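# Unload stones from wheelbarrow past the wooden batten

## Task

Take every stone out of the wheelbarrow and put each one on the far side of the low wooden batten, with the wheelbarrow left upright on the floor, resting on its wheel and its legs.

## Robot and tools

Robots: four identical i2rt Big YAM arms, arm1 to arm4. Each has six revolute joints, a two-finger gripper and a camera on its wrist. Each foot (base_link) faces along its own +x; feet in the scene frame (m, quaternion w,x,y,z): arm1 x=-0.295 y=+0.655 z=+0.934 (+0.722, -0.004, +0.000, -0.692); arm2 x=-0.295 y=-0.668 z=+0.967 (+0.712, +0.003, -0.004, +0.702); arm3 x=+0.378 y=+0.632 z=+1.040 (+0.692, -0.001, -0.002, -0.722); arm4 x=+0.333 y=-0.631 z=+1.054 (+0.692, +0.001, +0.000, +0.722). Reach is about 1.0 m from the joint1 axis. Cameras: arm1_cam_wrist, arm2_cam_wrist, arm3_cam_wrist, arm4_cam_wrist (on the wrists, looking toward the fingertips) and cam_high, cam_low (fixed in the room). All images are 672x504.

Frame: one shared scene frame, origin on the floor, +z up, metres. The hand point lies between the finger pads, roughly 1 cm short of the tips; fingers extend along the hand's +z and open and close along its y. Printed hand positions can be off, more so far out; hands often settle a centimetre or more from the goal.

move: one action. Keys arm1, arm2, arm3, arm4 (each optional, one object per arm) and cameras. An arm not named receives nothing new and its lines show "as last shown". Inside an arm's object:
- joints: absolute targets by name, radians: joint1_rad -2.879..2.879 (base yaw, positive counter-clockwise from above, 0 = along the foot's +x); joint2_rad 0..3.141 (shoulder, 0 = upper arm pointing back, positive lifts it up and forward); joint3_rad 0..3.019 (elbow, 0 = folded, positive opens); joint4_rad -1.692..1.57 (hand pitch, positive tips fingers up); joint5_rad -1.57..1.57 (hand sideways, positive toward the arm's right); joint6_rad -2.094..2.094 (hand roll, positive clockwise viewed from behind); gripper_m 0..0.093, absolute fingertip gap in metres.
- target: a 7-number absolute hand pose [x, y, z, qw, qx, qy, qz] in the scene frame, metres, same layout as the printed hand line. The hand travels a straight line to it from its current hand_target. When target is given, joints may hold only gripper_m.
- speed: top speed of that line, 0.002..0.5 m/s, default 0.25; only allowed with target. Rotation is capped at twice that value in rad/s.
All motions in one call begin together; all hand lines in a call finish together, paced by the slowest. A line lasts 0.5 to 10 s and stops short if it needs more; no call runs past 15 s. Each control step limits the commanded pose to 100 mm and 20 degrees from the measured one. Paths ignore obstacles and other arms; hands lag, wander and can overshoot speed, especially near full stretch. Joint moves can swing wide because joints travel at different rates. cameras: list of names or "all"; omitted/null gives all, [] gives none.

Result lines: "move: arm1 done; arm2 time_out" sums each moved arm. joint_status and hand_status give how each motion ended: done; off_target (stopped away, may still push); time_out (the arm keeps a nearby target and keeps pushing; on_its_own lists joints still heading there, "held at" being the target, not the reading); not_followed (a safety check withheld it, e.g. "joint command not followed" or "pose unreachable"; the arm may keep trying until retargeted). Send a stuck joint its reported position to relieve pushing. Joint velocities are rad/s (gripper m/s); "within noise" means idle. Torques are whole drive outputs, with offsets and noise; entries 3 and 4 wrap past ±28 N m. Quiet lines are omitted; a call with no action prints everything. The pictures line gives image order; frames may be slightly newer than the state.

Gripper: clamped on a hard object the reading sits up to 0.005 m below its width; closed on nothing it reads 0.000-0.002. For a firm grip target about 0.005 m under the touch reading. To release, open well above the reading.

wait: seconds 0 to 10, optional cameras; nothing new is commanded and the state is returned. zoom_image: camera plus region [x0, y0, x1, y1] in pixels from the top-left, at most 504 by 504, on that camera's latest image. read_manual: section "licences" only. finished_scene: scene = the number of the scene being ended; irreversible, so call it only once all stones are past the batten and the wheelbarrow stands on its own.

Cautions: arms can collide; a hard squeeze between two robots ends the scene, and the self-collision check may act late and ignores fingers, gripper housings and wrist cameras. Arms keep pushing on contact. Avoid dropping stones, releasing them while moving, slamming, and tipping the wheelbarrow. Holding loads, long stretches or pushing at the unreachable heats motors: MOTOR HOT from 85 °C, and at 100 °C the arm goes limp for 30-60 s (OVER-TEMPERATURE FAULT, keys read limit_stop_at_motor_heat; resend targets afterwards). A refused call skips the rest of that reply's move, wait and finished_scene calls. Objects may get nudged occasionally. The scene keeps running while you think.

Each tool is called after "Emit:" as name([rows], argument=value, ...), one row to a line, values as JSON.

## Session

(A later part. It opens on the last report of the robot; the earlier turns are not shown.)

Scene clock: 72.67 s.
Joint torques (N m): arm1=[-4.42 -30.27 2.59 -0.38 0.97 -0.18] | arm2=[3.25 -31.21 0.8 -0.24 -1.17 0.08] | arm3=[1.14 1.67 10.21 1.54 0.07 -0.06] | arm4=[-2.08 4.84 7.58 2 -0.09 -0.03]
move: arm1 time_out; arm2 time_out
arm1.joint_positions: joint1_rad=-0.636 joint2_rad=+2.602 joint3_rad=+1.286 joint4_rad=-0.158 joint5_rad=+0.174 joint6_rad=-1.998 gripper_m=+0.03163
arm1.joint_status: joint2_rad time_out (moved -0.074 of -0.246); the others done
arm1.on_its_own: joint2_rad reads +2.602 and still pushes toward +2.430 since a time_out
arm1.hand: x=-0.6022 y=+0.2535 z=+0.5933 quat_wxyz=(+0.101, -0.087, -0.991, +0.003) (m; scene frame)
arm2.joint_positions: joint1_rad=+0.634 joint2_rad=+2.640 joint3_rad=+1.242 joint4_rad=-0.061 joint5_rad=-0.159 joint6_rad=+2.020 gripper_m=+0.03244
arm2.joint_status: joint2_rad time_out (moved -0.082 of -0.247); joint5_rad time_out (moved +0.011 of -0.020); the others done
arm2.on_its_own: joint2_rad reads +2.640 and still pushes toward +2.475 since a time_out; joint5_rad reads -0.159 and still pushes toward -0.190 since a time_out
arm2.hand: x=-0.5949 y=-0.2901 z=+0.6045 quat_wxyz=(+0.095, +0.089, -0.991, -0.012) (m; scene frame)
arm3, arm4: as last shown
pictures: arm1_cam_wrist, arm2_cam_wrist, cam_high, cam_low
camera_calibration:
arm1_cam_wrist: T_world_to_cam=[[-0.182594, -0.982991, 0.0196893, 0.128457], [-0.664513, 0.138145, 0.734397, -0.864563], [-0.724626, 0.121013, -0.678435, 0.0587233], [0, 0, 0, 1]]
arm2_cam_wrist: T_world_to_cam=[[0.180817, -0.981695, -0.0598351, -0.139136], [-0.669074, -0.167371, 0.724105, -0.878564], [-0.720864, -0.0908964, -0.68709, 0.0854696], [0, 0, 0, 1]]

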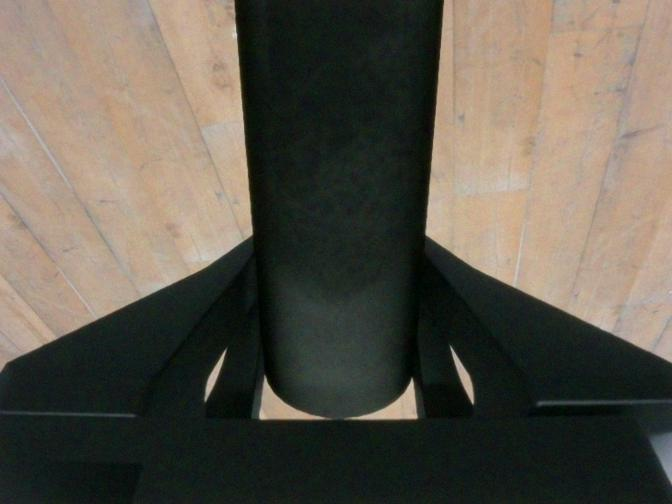

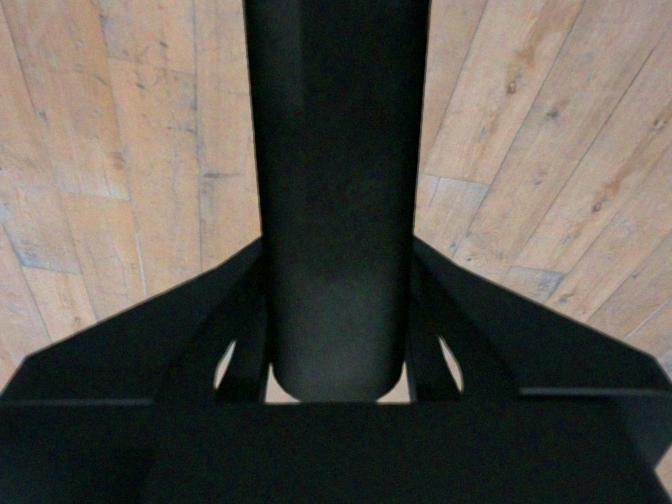

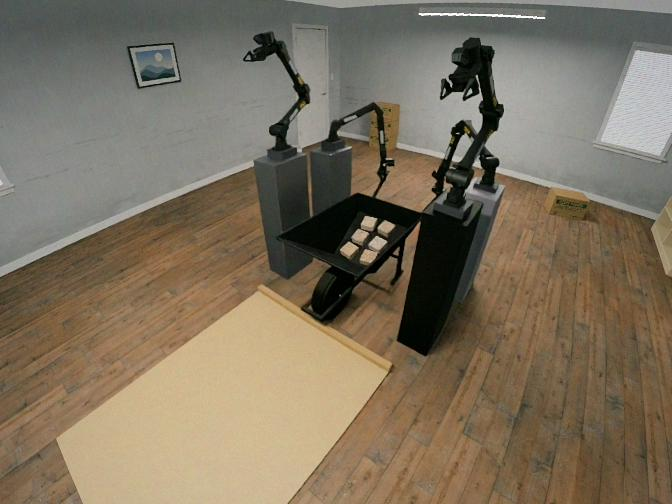

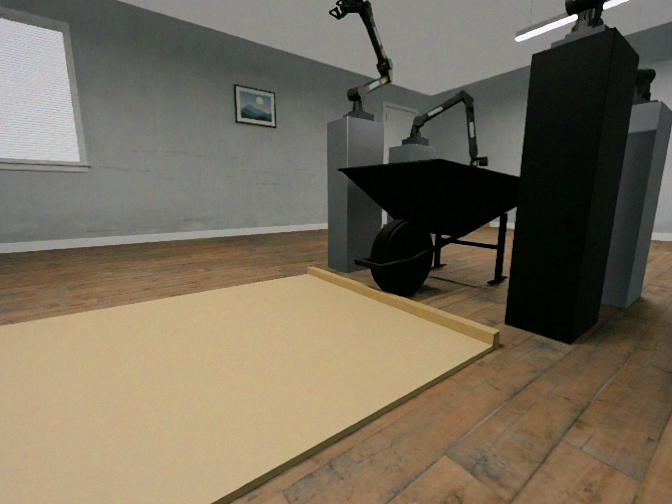

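Emit:
move(arm1={"target": [-0.61, 0.242, 0.79, -0.0869, 0.0816, 0.9928, -0.0071], "speed": 0.1}, arm2={"target": [-0.61, -0.292, 0.797, -0.0869, -0.0816, 0.9928, 0.0071], "speed": 0.1}, cameras=["cam_high", "cam_low"])

Scene clock: 79.20 s.
Joint torques (N m): arm1=[-4.42 -28.75 3.58 -3.44 0.86 -0.41] | arm2=[4.19 -30.1 1.1 -3.63 -1.39 0.48] | arm3=[1.08 1.67 10.19 1.54 0.07 -0.06] | arm4=[-1.96 4.84 7.6 2.02 -0.09 -0.03]
Heat: arm1: hottest joint2_rad 38 °C; arm2: hottest joint2_rad 41 °C; arm3: hottest joint3_rad 39 °C; arm4: hottest joint3_rad 37 °C.
move: arm1 off_target; arm2 off_target
Joint velocities: arm1=[within noise] | arm2=[within noise] | arm3=[within noise] | arm4=[-0.005 -0.015 0.002 -0.007 -0.168 -0.037 0]
arm1.joint_positions: joint1_rad=-0.616 joint2_rad=+2.325 joint3_rad=+1.163 joint4_rad=-0.377 joint5_rad=+0.124 joint6_rad=-1.983 gripper_m=+0.03162
arm1.hand: x=-0.5802 y=+0.2533 z=+0.7032 quat_wxyz=(+0.064, -0.081, -0.995, -0.012) (m; scene frame)
arm1.hand_target: x=-0.6091 y=+0.2426 z=+0.7789 quat_wxyz=(+0.089, -0.084, -0.993, +0.008) (m; scene frame)
arm1.hand_status: off_target (0.093 m and 3.4 deg from the pose sent, 0.197 m and 1.8 deg at the start; pose on its path clipped on 64 of 82 steps)
arm2.joint_positions: joint1_rad=+0.610 joint2_rad=+2.345 joint3_rad=+1.087 joint4_rad=-0.270 joint5_rad=-0.113 joint6_rad=+2.006 gripper_m=+0.03253
arm2.hand: x=-0.5706 y=-0.2934 z=+0.7156 quat_wxyz=(+0.058, +0.081, -0.995, +0.005) (m; scene frame)
arm2.hand_target: x=-0.6081 y=-0.2927 z=+0.7851 quat_wxyz=(+0.089, +0.083, -0.993, -0.007) (m; scene frame)
arm2.hand_status: off_target (0.090 m and 3.5 deg from the pose sent, 0.193 m and 1.4 deg at the start; pose on its path clipped on 63 of 82 steps)
arm3, arm4: as last shown
pictures: cam_high, cam_low

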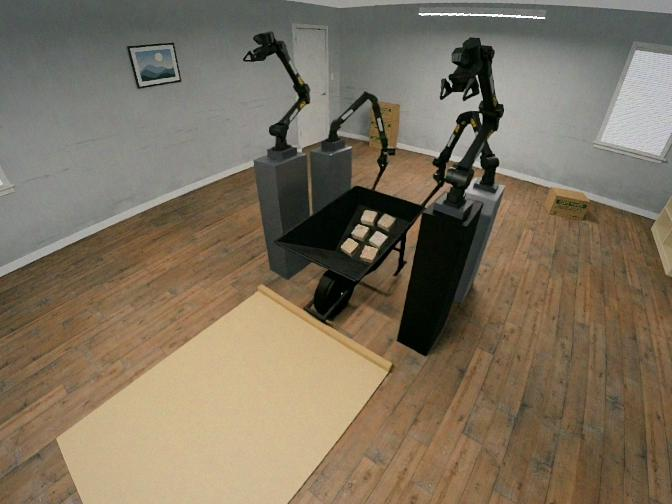

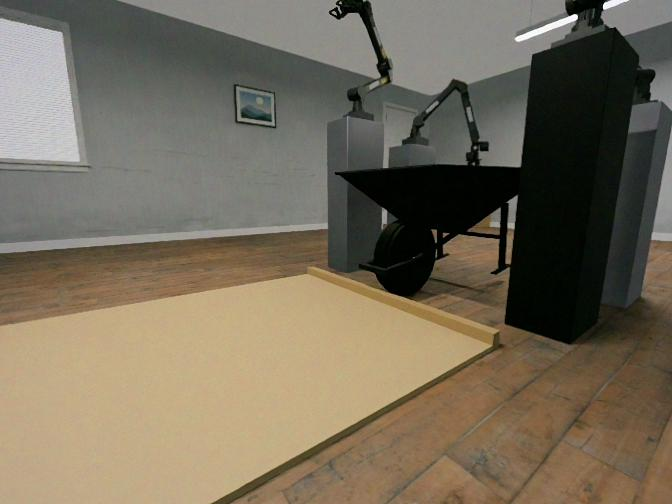

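Emit:
move(arm1={"target": [-0.51, 0.243, 0.985, -0.0435, 0.0781, 0.9957, -0.0246], "speed": 0.1}, arm2={"target": [-0.51, -0.2925, 0.992, -0.0435, -0.0781, 0.9957, 0.0246], "speed": 0.1}, cameras=["arm1_cam_wrist", "arm2_cam_wrist", "cam_high", "cam_low"])

Scene clock: 83.10 s.
Joint torques (N m): arm1=[-2.08 -24.41 10.15 -4.08 0 -0.36] | arm2=[1.32 -26.34 6.64 -4.48 -0.8 0.39] | arm3=[1.08 1.55 10.21 1.54 0.07 -0.06] | arm4=[-2.02 4.84 7.58 2.03 -0.09 -0.03]
move: arm1 off_target; arm2 off_target
arm1.joint_positions: joint1_rad=-0.499 joint2_rad=+1.825 joint3_rad=+1.047 joint4_rad=-0.794 joint5_rad=+0.060 joint6_rad=-1.849 gripper_m=+0.03162
arm1.hand: x=-0.5052 y=+0.2512 z=+0.9042 quat_wxyz=(+0.030, -0.089, -0.996, -0.008) (m; scene frame)
arm1.hand_target: x=-0.5096 y=+0.2439 z=+0.9759 quat_wxyz=(+0.044, -0.079, -0.996, +0.025) (m; scene frame)
arm1.hand_status: off_target (0.081 m and 4.2 deg from the pose sent, 0.291 m and 4.9 deg at the start; pose on its path clipped on 63 of 90 steps)
arm2.joint_positions: joint1_rad=+0.489 joint2_rad=+1.810 joint3_rad=+0.936 joint4_rad=-0.698 joint5_rad=-0.044 joint6_rad=+1.865 gripper_m=+0.03273
arm2.hand: x=-0.4947 y=-0.2953 z=+0.9138 quat_wxyz=(+0.019, +0.090, -0.996, +0.004) (m; scene frame)
arm2.hand_target: x=-0.5087 y=-0.2925 z=+0.9814 quat_wxyz=(+0.044, +0.079, -0.996, -0.025) (m; scene frame)
arm2.hand_status: off_target (0.080 m and 4.5 deg from the pose sent, 0.283 m and 3.8 deg at the start; pose on its path clipped on 59 of 90 steps)
arm3.joint_positions: joint1_rad=+1.491 joint2_rad=+0.644 joint3_rad=+1.375 joint4_rad=-1.400 joint5_rad=+0.039 joint6_rad=+0.187 gripper_m=+0.09399
arm3.hand: x=+0.6111 y=+0.5984 z=+1.5554 quat_wxyz=(-0.437, -0.146, -0.887, +0.005) (m; scene frame)
arm4.joint_positions: joint1_rad=-1.486 joint2_rad=+0.500 joint3_rad=+1.387 joint4_rad=-1.192 joint5_rad=+0.251 joint6_rad=+0.128 gripper_m=+0.09398
arm4.hand: x=+0.5304 y=-0.6503 z=+1.6500 quat_wxyz=(-0.595, -0.075, -0.800, +0.025) (m; scene frame)
pictures: arm1_cam_wrist, arm2_cam_wrist, cam_high, cam_low
camera_calibration:
arm1_cam_wrist: T_world_to_cam=[[-0.187435, -0.982133, -0.0168281, 0.168164], [-0.762897, 0.134761, 0.632319, -0.984657], [-0.618754, 0.131357, -0.774525, 0.478002], [0, 0, 0, 1]]
arm2_cam_wrist: T_world_to_cam=[[0.188377, -0.982008, -0.0132136, -0.182789], [-0.772939, -0.156545, 0.614865, -0.984808], [-0.605871, -0.105613, -0.788522, 0.514984], [0, 0, 0, 1]]

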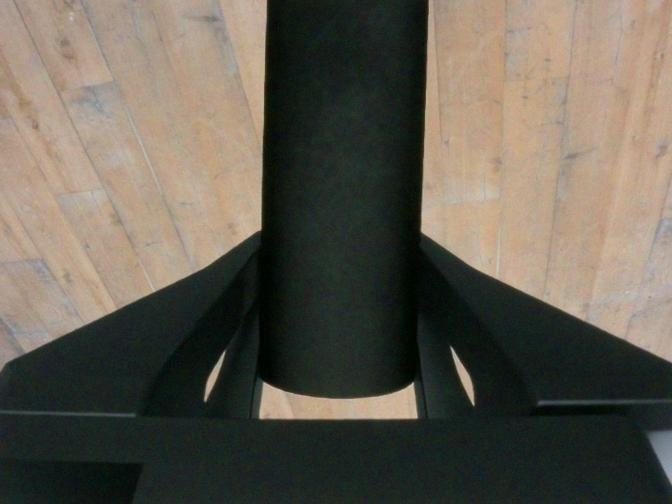

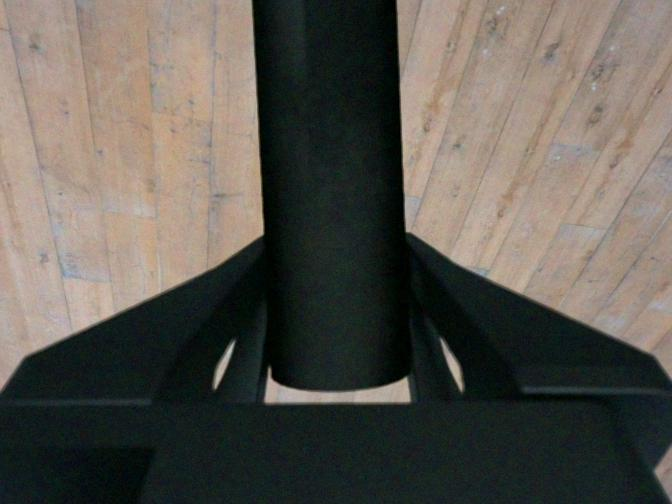

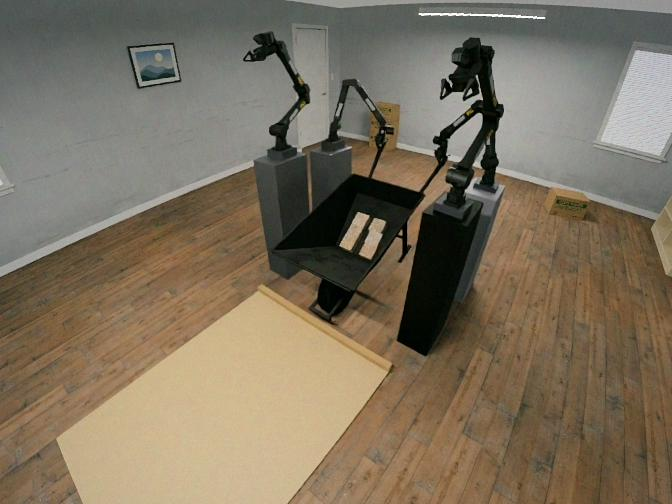

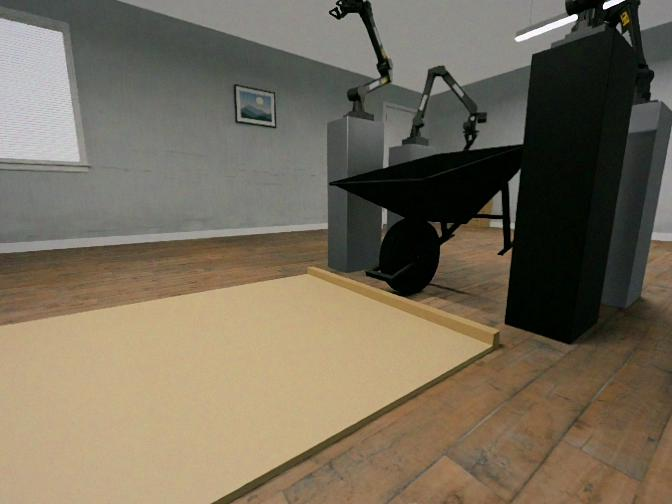

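Emit:
move(arm1={"target": [-0.37, 0.244, 1.14, 0.0435, 0.0691, 0.9957, -0.044], "speed": 0.12}, arm2={"target": [-0.37, -0.2925, 1.147, 0.0435, -0.0691, 0.9957, 0.044], "speed": 0.12}, cameras=["cam_high", "cam_low", "arm3_cam_wrist", "arm4_cam_wrist"])

Emit:
zoom_image(camera="cam_high", region=[240, 130, 470, 330])

Scene clock: 87.80 s.
Joint torques (N m): arm1=[-1.03 -22.18 17.1 -5.57 -0.98 -0.43] | arm2=[0.09 -22.71 14.12 -6.46 0.01 0.53] | arm3=[1.03 1.67 10.19 1.54 0.07 -0.06] | arm4=[-2.02 4.78 7.58 2.02 -0.09 -0.03]
move: arm1 off_target; arm2 off_target
arm1.joint_positions: joint1_rad=-0.276 joint2_rad=+1.543 joint3_rad=+1.098 joint4_rad=-1.155 joint5_rad=-0.076 joint6_rad=-1.619 gripper_m=+0.03162
arm1.hand: x=-0.3784 y=+0.2467 z=+1.0387 quat_wxyz=(-0.038, -0.092, -0.995, -0.005) (m; scene frame)
arm1.hand_target: x=-0.3709 y=+0.2472 z=+1.1270 quat_wxyz=(-0.040, -0.070, -0.996, +0.046) (m; scene frame)
arm1.hand_status: off_target (0.102 m and 6.3 deg from the pose sent, 0.272 m and 10.6 deg at the start; pose on its path clipped on 100 of 111 steps)
arm2.joint_positions: joint1_rad=+0.248 joint2_rad=+1.475 joint3_rad=+0.945 joint4_rad=-1.068 joint5_rad=+0.089 joint6_rad=+1.605 gripper_m=+0.03291
arm2.hand: x=-0.3673 y=-0.2993 z=+1.0460 quat_wxyz=(-0.047, +0.100, -0.994, +0.003) (m; scene frame)
arm2.hand_target: x=-0.3696 y=-0.2953 z=+1.1326 quat_wxyz=(-0.038, +0.071, -0.996, -0.046) (m; scene frame)
arm2.hand_status: off_target (0.101 m and 6.4 deg from the pose sent, 0.264 m and 9.4 deg at the start; pose on its path clipped on 84 of 111 steps)
arm3, arm4: as last shown
pictures: arm3_cam_wrist, arm4_cam_wrist, cam_high, cam_low
camera_calibration:
arm3_cam_wrist: T_world_to_cam=[[-0.251582, -0.961296, -0.112322, 0.905465], [-0.924651, 0.273012, -0.26549, 0.821394], [0.28588, 0.0370663, -0.957548, 1.41375], [0, 0, 0, 1]]
arm4_cam_wrist: T_world_to_cam=[[-0.157022, -0.986675, -0.0426137, -0.490019], [-0.789082, 0.15129, -0.595367, 1.5025], [0.593881, -0.0598603, -0.802323, 1.09498], [0, 0, 0, 1]]

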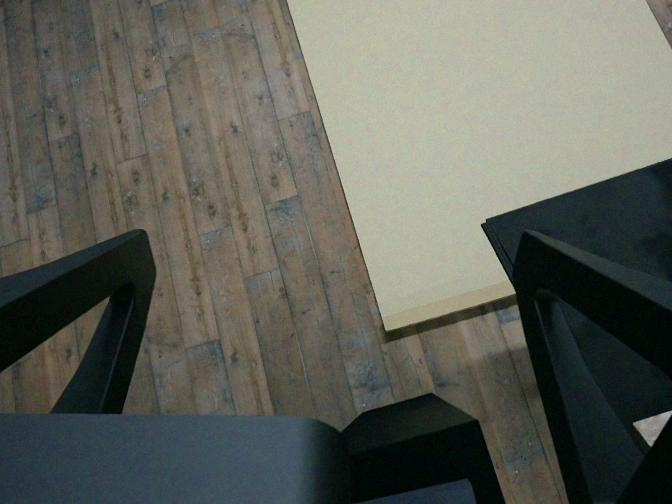

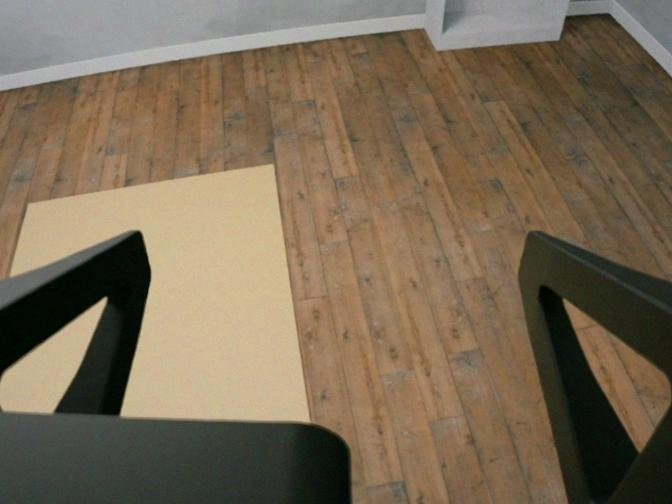

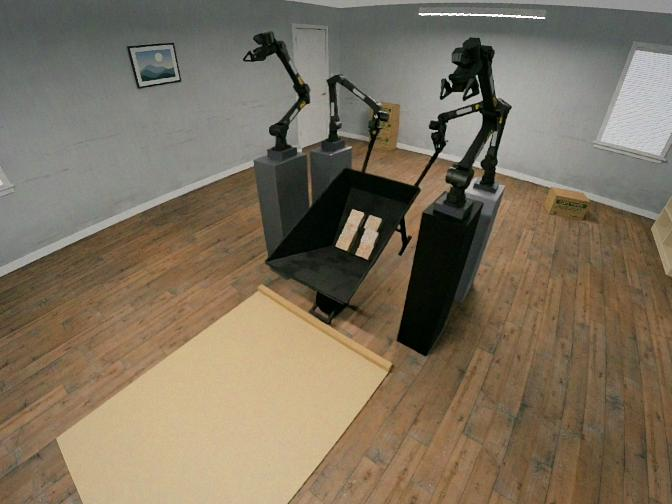

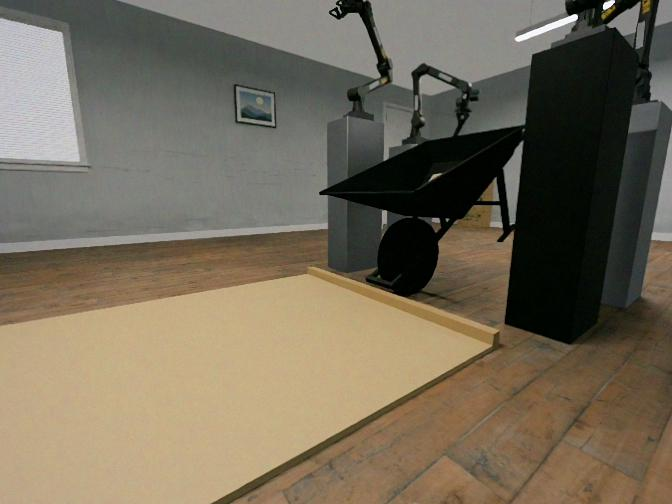

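Scaled by 2.191 from the camera's 672x504 image, which has a finer 960x720 frame.

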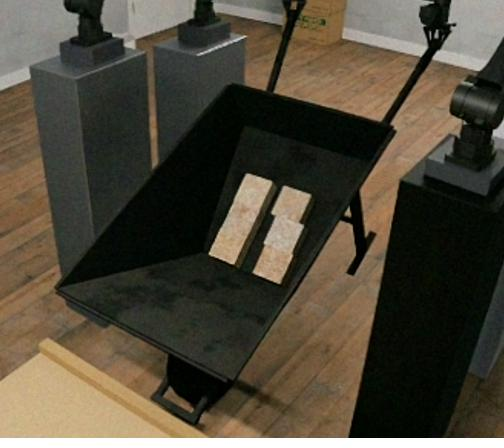

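Emit:
move(arm1={"target": [-0.19, 0.245, 1.28, 0.1730, 0.0526, 0.9815, -0.0627], "speed": 0.12}, arm2={"target": [-0.19, -0.2925, 1.287, 0.1730, -0.0526, 0.9815, 0.0627], "speed": 0.12}, cameras=["arm1_cam_wrist", "arm2_cam_wrist", "cam_high", "cam_low"])

Emit:
zoom_image(camera="cam_high", region=[240, 130, 470, 330])

Scene clock: 91.77 s.
Joint torques (N m): arm1=[1.85 -20.54 17.2 -3.34 -2.6 -0.23] | arm2=[-3.43 -21.54 13.97 -4.38 1.88 0.49] | arm3=[1.08 1.61 10.22 1.54 0.07 -0.06] | arm4=[-2.02 4.78 7.58 2.03 -0.09 -0.04]
move: arm1 off_target; arm2 off_target
arm1.joint_positions: joint1_rad=-0.056 joint2_rad=+1.454 joint3_rad=+1.102 joint4_rad=-1.196 joint5_rad=-0.288 joint6_rad=-1.397 gripper_m=+0.03162
arm1.hand: x=-0.2512 y=+0.2459 z=+1.0808 quat_wxyz=(-0.142, -0.090, -0.986, +0.003) (m; scene frame)
arm1.hand_target: x=-0.2244 y=+0.2497 z=+1.1672 quat_wxyz=(-0.174, -0.051, -0.981, +0.063) (m; scene frame)
arm1.hand_status: off_target (0.208 m and 8.9 deg from the pose sent, 0.306 m and 18.0 deg at the start; pose on its path clipped on 85 of 89 steps)
arm2.joint_positions: joint1_rad=-0.012 joint2_rad=+1.378 joint3_rad=+0.946 joint4_rad=-1.109 joint5_rad=+0.283 joint6_rad=+1.325 gripper_m=+0.03298
arm2.hand: x=-0.2374 y=-0.3010 z=+1.0867 quat_wxyz=(-0.143, +0.105, -0.984, +0.000) (m; scene frame)
arm2.hand_target: x=-0.2162 y=-0.3001 z=+1.1728 quat_wxyz=(-0.173, +0.052, -0.981, -0.064) (m; scene frame)
arm2.hand_status: off_target (0.206 m and 10.0 deg from the pose sent, 0.299 m and 17.2 deg at the start; pose on its path clipped on 84 of 89 steps)
arm3, arm4: as last shown
pictures: arm1_cam_wrist, arm2_cam_wrist, cam_high, cam_low
camera_calibration:
arm1_cam_wrist: T_world_to_cam=[[-0.186324, -0.982066, -0.0288121, 0.226783], [-0.928201, 0.16634, 0.332827, -0.627539], [-0.322065, 0.0887571, -0.942548, 1.03925], [0, 0, 0, 1]]
arm2_cam_wrist: T_world_to_cam=[[0.22145, -0.975035, 0.0162999, -0.256637], [-0.920914, -0.203602, 0.332362, -0.635344], [-0.320746, -0.0886123, -0.943011, 1.04726], [0, 0, 0, 1]]

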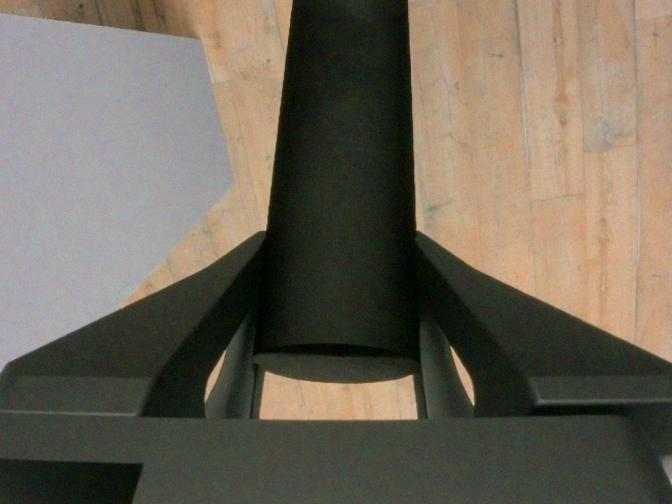

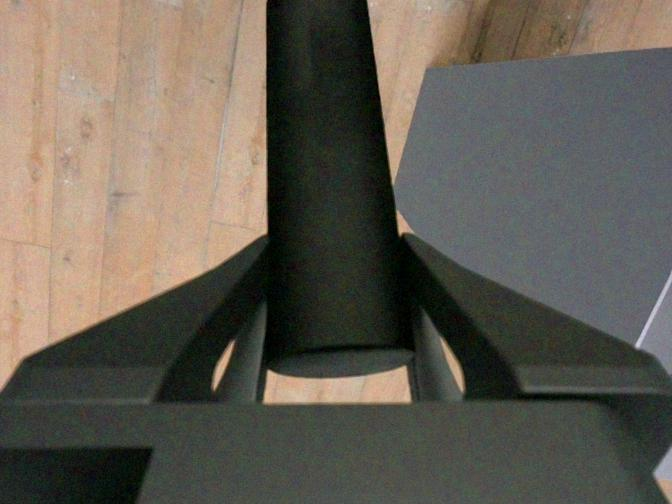

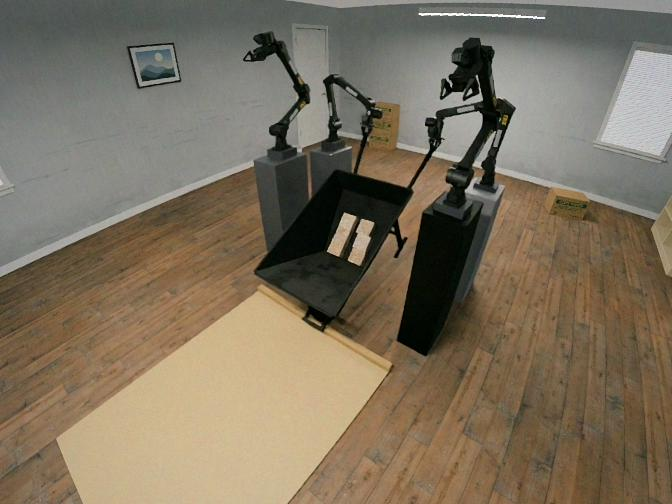

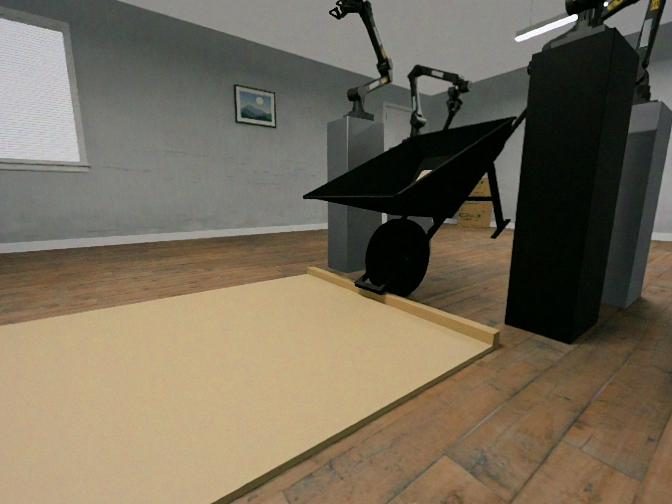

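Scaled by 2.191 from the camera's 672x504 image, which has a finer 960x720 frame.

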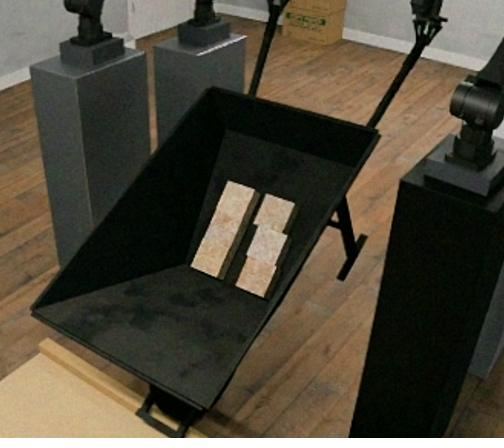

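Emit:
move(arm1={"target": [-0.29, 0.245, 1.30, 0.1730, 0.0526, 0.9815, -0.0627], "speed": 0.12}, arm2={"target": [-0.28, -0.2925, 1.307, 0.1730, -0.0526, 0.9815, 0.0627], "speed": 0.12}, cameras=["cam_high", "cam_low"])

Emit:
zoom_image(camera="cam_high", region=[240, 130, 470, 330])

Scene clock: 95.43 s.
Joint torques (N m): arm1=[-2.55 -19.43 19.67 -5.26 -2.19 -0.65] | arm2=[0.79 -20.89 15.3 -5.89 1.83 0.93] | arm3=[1.08 1.55 10.21 1.54 0.07 -0.06] | arm4=[-2.08 4.89 7.58 2 -0.09 -0.03]
move: arm1 off_target; arm2 off_target
arm1.joint_positions: joint1_rad=-0.184 joint2_rad=+1.453 joint3_rad=+1.126 joint4_rad=-1.248 joint5_rad=-0.313 joint6_rad=-1.532 gripper_m=+0.03162
arm1.hand: x=-0.2992 y=+0.2471 z=+1.0912 quat_wxyz=(-0.153, -0.089, -0.984, +0.009) (m; scene frame)
arm1.hand_target: x=-0.2937 y=+0.2502 z=+1.1811 quat_wxyz=(-0.170, -0.054, -0.982, +0.065) (m; scene frame)
arm1.hand_status: off_target (0.209 m and 7.7 deg from the pose sent, 0.223 m and 8.9 deg at the start; pose on its path clipped on 70 of 74 steps)
arm2.joint_positions: joint1_rad=+0.124 joint2_rad=+1.376 joint3_rad=+0.973 joint4_rad=-1.166 joint5_rad=+0.300 joint6_rad=+1.460 gripper_m=+0.03298
arm2.hand: x=-0.2850 y=-0.2991 z=+1.0974 quat_wxyz=(-0.151, +0.108, -0.983, -0.005) (m; scene frame)
arm2.hand_target: x=-0.2814 y=-0.2989 z=+1.1853 quat_wxyz=(-0.169, +0.055, -0.982, -0.067) (m; scene frame)
arm2.hand_status: off_target (0.210 m and 9.5 deg from the pose sent, 0.225 m and 10.0 deg at the start; pose on its path clipped on 70 of 74 steps)
arm3, arm4: as last shown
pictures: cam_high, cam_low

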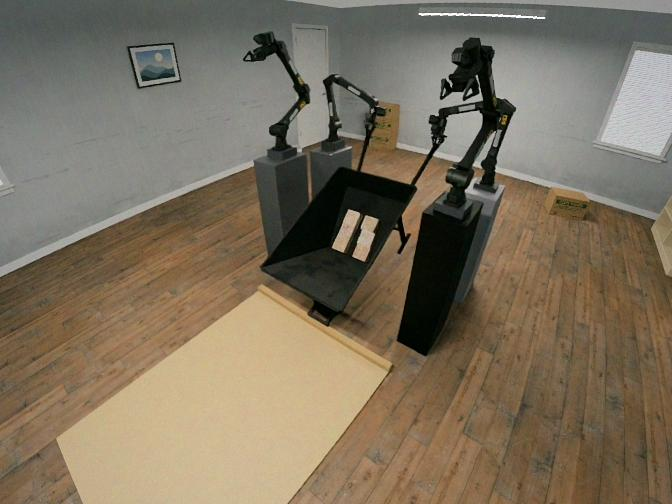

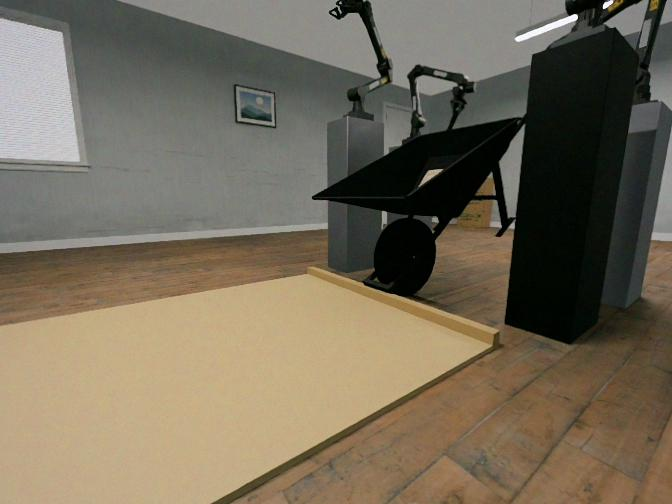

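Scaled by 2.191 from the camera's 672x504 image, which has a finer 960x720 frame.

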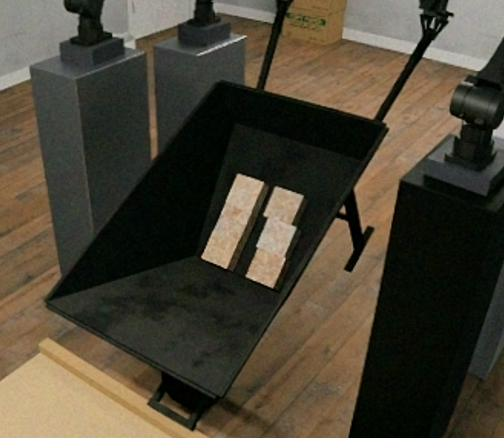

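Emit:
move(arm1={"joints": {"joint1_rad": 0.02, "joint2_rad": 1.26, "joint3_rad": 1.37, "joint4_rad": -1.414, "joint5_rad": -0.27, "joint6_rad": -1.38}}, arm2={"joints": {"joint1_rad": -0.06, "joint2_rad": 1.19, "joint3_rad": 1.215, "joint4_rad": -1.344, "joint5_rad": 0.27, "joint6_rad": 1.33}}, cameras=["cam_high", "cam_low"])

Emit:
zoom_image(camera="cam_high", region=[240, 130, 470, 330])

Scene clock: 100.87 s.
Joint torques (N m): arm1=[5.3 -22.59 20.07 -3.17 -3.05 0.01] | arm2=[-5.66 -21.66 16.01 -3.86 2.15 0.04] | arm3=[1.08 1.67 10.21 1.52 0.07 -0.06] | arm4=[-2.08 4.89 7.57 2.03 -0.09 -0.03]
move: arm1 time_out; arm2 time_out
arm1.joint_positions: joint1_rad=-0.067 joint2_rad=+1.421 joint3_rad=+1.203 joint4_rad=-1.333 joint5_rad=-0.202 joint6_rad=-1.409 gripper_m=+0.03162
arm1.joint_status: joint1_rad time_out (moved +0.117 of +0.204); joint2_rad time_out (moved -0.032 of -0.193); joint3_rad time_out (moved +0.077 of +0.244); joint4_rad time_out (moved -0.084 of -0.166); joint5_rad time_out (moved +0.110 of +0.043); the others done
arm1.on_its_own: joint1_rad reads -0.067 and still pushes toward +0.020 since a time_out; joint2_rad reads +1.421 and still pushes toward +1.260 since a time_out; joint3_rad reads +1.203 and still pushes toward +1.315 since a time_out; joint4_rad reads -1.333 and still pushes toward -1.414 since a time_out; joint5_rad reads -0.202 and still pushes toward -0.270 since a time_out
arm1.hand: x=-0.2700 y=+0.2450 z=+1.1268 quat_wxyz=(-0.099, -0.091, -0.991, +0.006) (m; scene frame)
arm2.joint_positions: joint1_rad=+0.005 joint2_rad=+1.333 joint3_rad=+1.043 joint4_rad=-1.256 joint5_rad=+0.215 joint6_rad=+1.325 gripper_m=+0.03298
arm2.joint_status: joint1_rad time_out (moved -0.119 of -0.184); joint2_rad time_out (moved -0.042 of -0.186); joint3_rad time_out (moved +0.070 of +0.242); joint4_rad time_out (moved -0.091 of -0.178); joint5_rad time_out (moved -0.084 of -0.030); the others done
arm2.on_its_own: joint1_rad reads +0.005 and still pushes toward -0.060 since a time_out; joint2_rad reads +1.333 and still pushes toward +1.190 since a time_out; joint3_rad reads +1.043 and still pushes toward +1.156 since a time_out; joint4_rad reads -1.256 and still pushes toward -1.344 since a time_out; joint5_rad reads +0.215 and still pushes toward +0.270 since a time_out
arm2.hand: x=-0.2550 y=-0.2996 z=+1.1338 quat_wxyz=(-0.109, +0.115, -0.987, -0.003) (m; scene frame)
arm3, arm4: as last shown
pictures: cam_high, cam_low

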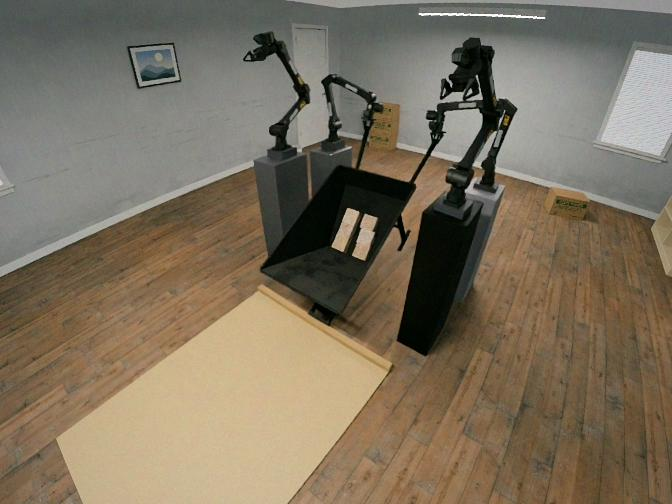

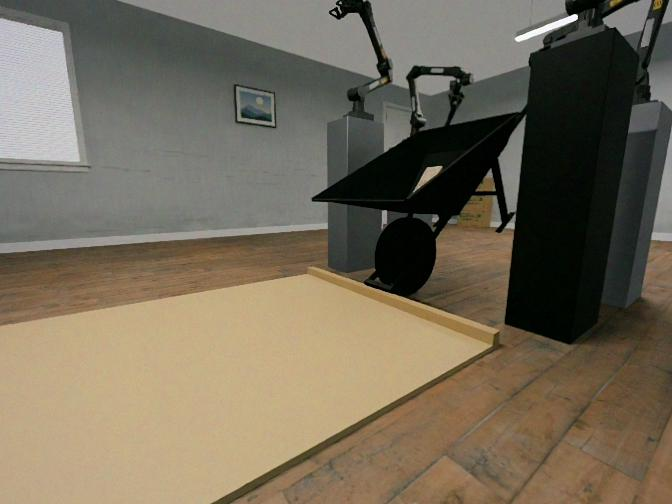

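Scaled by 2.191 from the camera's 672x504 image, which has a finer 960x720 frame.

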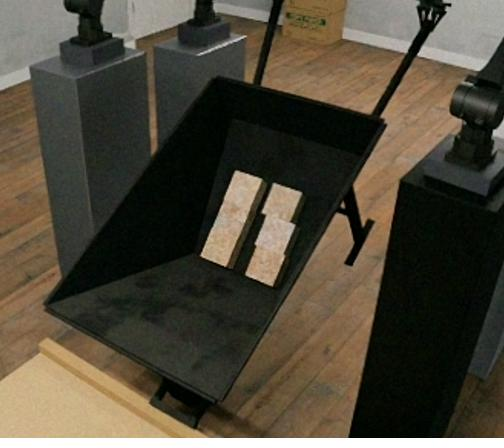

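Emit:
zoom_image(camera="cam_low", region=[340, 190, 480, 310])

Emit:
zoom_image(camera="cam_high", region=[270, 270, 370, 350])

Scaled by 3.600 from the camera's 672x504 image, which has a finer 960x720 frame.

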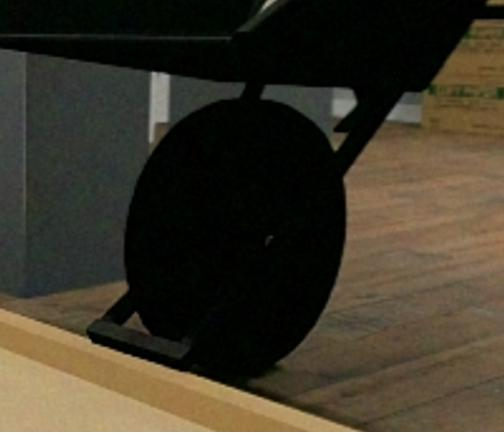

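Scaled by 5.040 from the camera's 672x504 image, which has a finer 960x720 frame.

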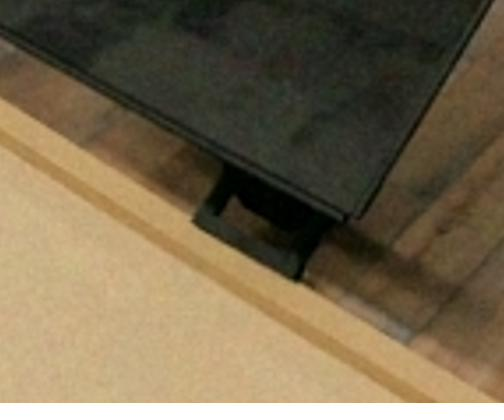

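Emit:
move(arm1={"joints": {"joint1_rad": -0.03, "joint2_rad": 1.20, "joint3_rad": 1.45, "joint4_rad": -1.54, "joint5_rad": -0.345, "joint6_rad": -1.4}}, arm2={"joints": {"joint1_rad": -0.02, "joint2_rad": 1.12, "joint3_rad": 1.29, "joint4_rad": -1.48, "joint5_rad": 0.345, "joint6_rad": 1.39}}, cameras=["cam_high", "cam_low"])

Emit:
zoom_image(camera="cam_high", region=[240, 130, 470, 330])

Scene clock: 109.67 s.
Joint torques (N m): arm1=[0.15 -26.93 20.29 -6.26 -3.34 -0.18] | arm2=[-1.32 -26.58 16.16 -7.62 2.2 0.65] | arm3=[1.08 1.61 10.22 1.54 0.07 -0.06] | arm4=[-2.02 4.84 7.58 2.04 -0.09 -0.03]
Heat: arm1: hottest joint2_rad 43 °C; arm2: hottest joint3_rad 45 °C; arm3: hottest joint3_rad 40 °C; arm4: hottest joint3_rad 38 °C.
move: arm1 time_out; arm2 time_out
arm1.joint_positions: joint1_rad=-0.056 joint2_rad=+1.416 joint3_rad=+1.245 joint4_rad=-1.386 joint5_rad=-0.273 joint6_rad=-1.388 gripper_m=+0.03162
arm1.joint_status: joint2_rad time_out (moved -0.005 of -0.221); joint3_rad time_out (moved +0.043 of +0.247); joint4_rad time_out (moved -0.054 of -0.207); joint5_rad time_out (moved -0.071 of -0.143); the others done
arm1.on_its_own: joint2_rad reads +1.416 and still pushes toward +1.200 since a time_out; joint3_rad reads +1.245 and still pushes toward +1.358 since a time_out (your +1.450 is given up); joint4_rad reads -1.386 and still pushes toward -1.540 since a time_out; joint5_rad reads -0.273 and still pushes toward -0.345 since a time_out
arm1.hand: x=-0.2535 y=+0.2452 z=+1.1475 quat_wxyz=(-0.134, -0.096, -0.986, -0.001) (m; scene frame)
arm2.joint_positions: joint1_rad=-0.005 joint2_rad=+1.325 joint3_rad=+1.080 joint4_rad=-1.307 joint5_rad=+0.290 joint6_rad=+1.321 gripper_m=+0.03313
arm2.joint_status: joint2_rad time_out (moved -0.008 of -0.213); joint3_rad time_out (moved +0.036 of +0.247); joint4_rad time_out (moved -0.051 of -0.224); joint5_rad time_out (moved +0.075 of +0.130); joint6_rad time_out (moved -0.005 of +0.065); the others done
arm2.on_its_own: joint2_rad reads +1.325 and still pushes toward +1.120 since a time_out; joint3_rad reads +1.080 and still pushes toward +1.192 since a time_out (your +1.290 is given up); joint4_rad reads -1.307 and still pushes toward -1.480 since a time_out; joint5_rad reads +0.290 and still pushes toward +0.345 since a time_out; joint6_rad reads +1.321 and still pushes toward +1.390 since a time_out
arm2.hand: x=-0.2389 y=-0.3006 z=+1.1531 quat_wxyz=(-0.146, +0.112, -0.983, +0.006) (m; scene frame)
arm3, arm4: as last shown
pictures: cam_high, cam_low

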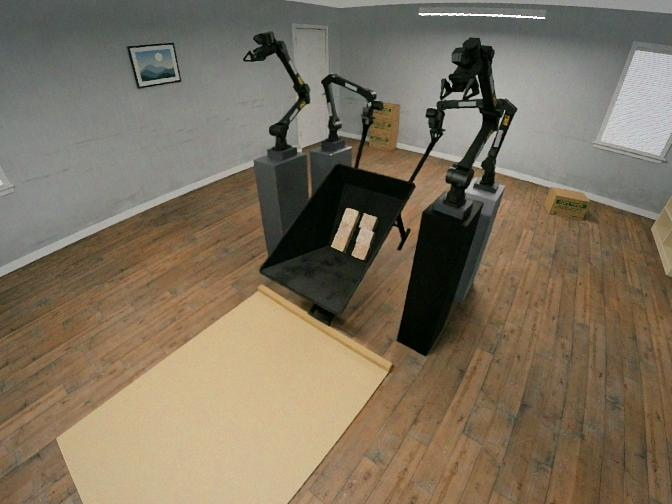

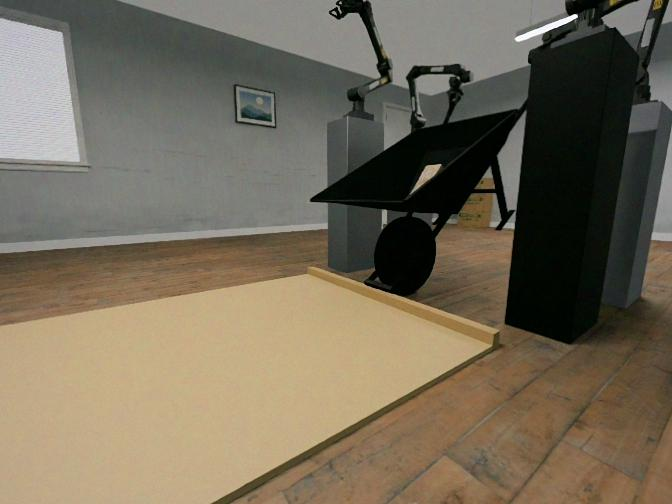

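Scaled by 2.191 from the camera's 672x504 image, which has a finer 960x720 frame.

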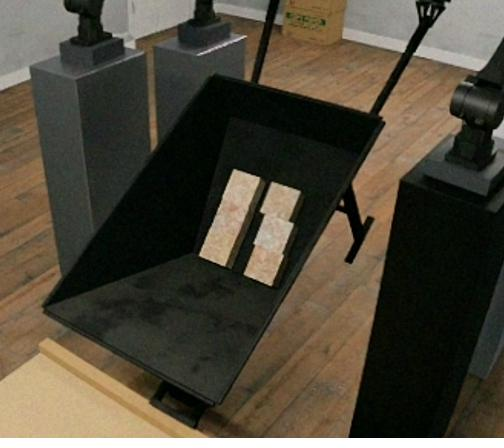

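Emit:
move(arm1={"joints": {"joint1_rad": -0.22}}, arm2={"joints": {"joint1_rad": 0.17}}, cameras=["cam_high", "cam_low"])

Emit:
zoom_image(camera="cam_high", region=[240, 130, 470, 330])

Scene clock: 114.47 s.
Joint torques (N m): arm1=[-8.29 -29.45 20.14 -6.39 -1.14 0] | arm2=[7.41 -30.39 15.73 -7.75 0.63 0.23] | arm3=[1.08 1.61 10.21 1.52 0.07 -0.06] | arm4=[-1.96 4.89 7.57 2.02 -0.09 -0.03]
move: arm1 time_out; arm2 time_out
arm1.joint_positions: joint1_rad=-0.145 joint2_rad=+1.446 joint3_rad=+1.224 joint4_rad=-1.385 joint5_rad=-0.328 joint6_rad=-1.418 gripper_m=+0.03161
arm1.joint_status: joint1_rad time_out (moved -0.090 of -0.164)
arm1.on_its_own: joint1_rad reads -0.145 and still pushes toward -0.220 since a time_out; joint2_rad reads +1.446 and still pushes toward +1.200 since a time_out; joint3_rad reads +1.224 and still pushes toward +1.339 since a time_out (your +1.450 is given up); joint4_rad reads -1.385 and still pushes toward -1.540 since a time_out; joint5_rad moved -0.055 to your old target -0.345
arm1.hand: x=-0.2810 y=+0.2463 z=+1.1310 quat_wxyz=(-0.161, -0.128, -0.978, -0.018) (m; scene frame)
arm2.joint_positions: joint1_rad=+0.085 joint2_rad=+1.367 joint3_rad=+1.071 joint4_rad=-1.307 joint5_rad=+0.335 joint6_rad=+1.365 gripper_m=+0.03323
arm2.joint_status: joint1_rad time_out (moved +0.090 of +0.175)
arm2.on_its_own: joint1_rad reads +0.085 and still pushes toward +0.170 since a time_out; joint2_rad reads +1.367 and still pushes toward +1.120 since a time_out; joint3_rad reads +1.071 and still pushes toward +1.183 since a time_out (your +1.290 is given up); joint4_rad reads -1.307 and still pushes toward -1.480 since a time_out; joint5_rad moved +0.044 to your old target +0.345; joint6_rad moved +0.044 to your old target +1.390
arm2.hand: x=-0.2648 y=-0.2975 z=+1.1378 quat_wxyz=(-0.167, +0.137, -0.976, +0.023) (m; scene frame)
arm3, arm4: as last shown
pictures: cam_high, cam_low

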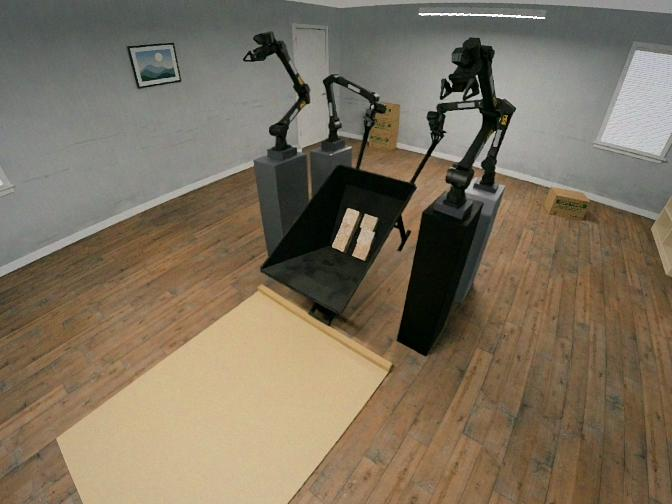

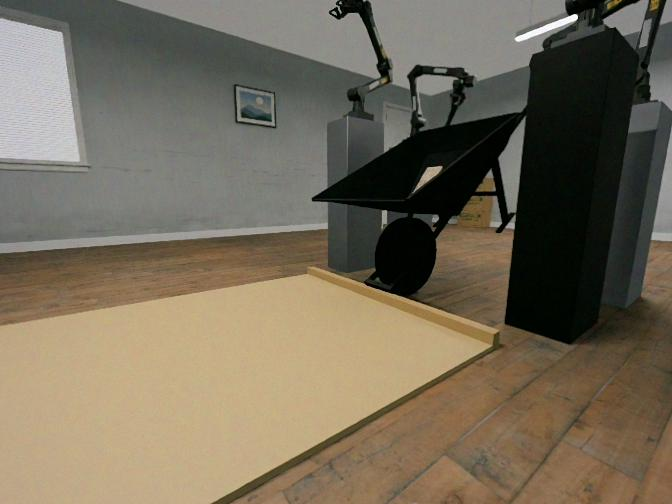

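Scaled by 2.191 from the camera's 672x504 image, which has a finer 960x720 frame.

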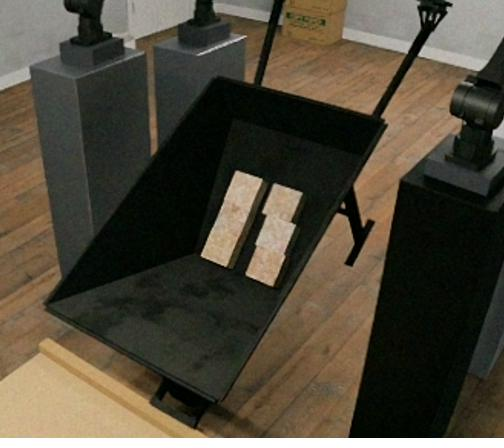

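Emit:
zoom_image(camera="cam_low", region=[340, 240, 440, 310])

Emit:
zoom_image(camera="cam_high", region=[280, 280, 360, 340])

Scaled by 5.040 from the camera's 672x504 image, which has a finer 960x720 frame.

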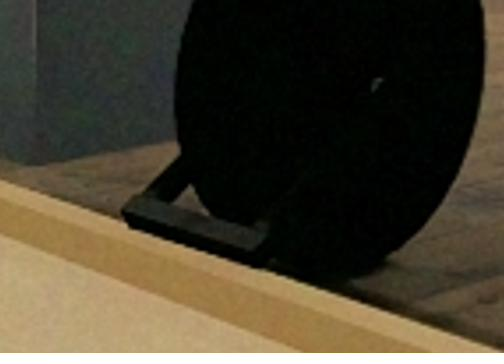

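Scaled by 6.300 from the camera's 672x504 image, which has a finer 960x720 frame.

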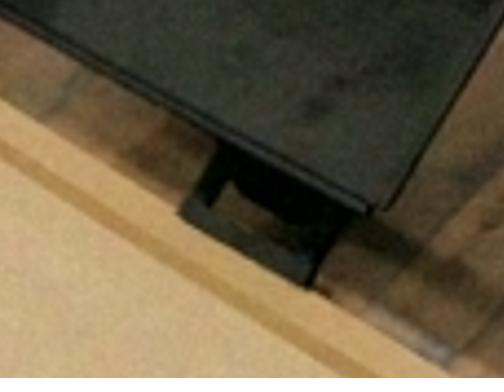

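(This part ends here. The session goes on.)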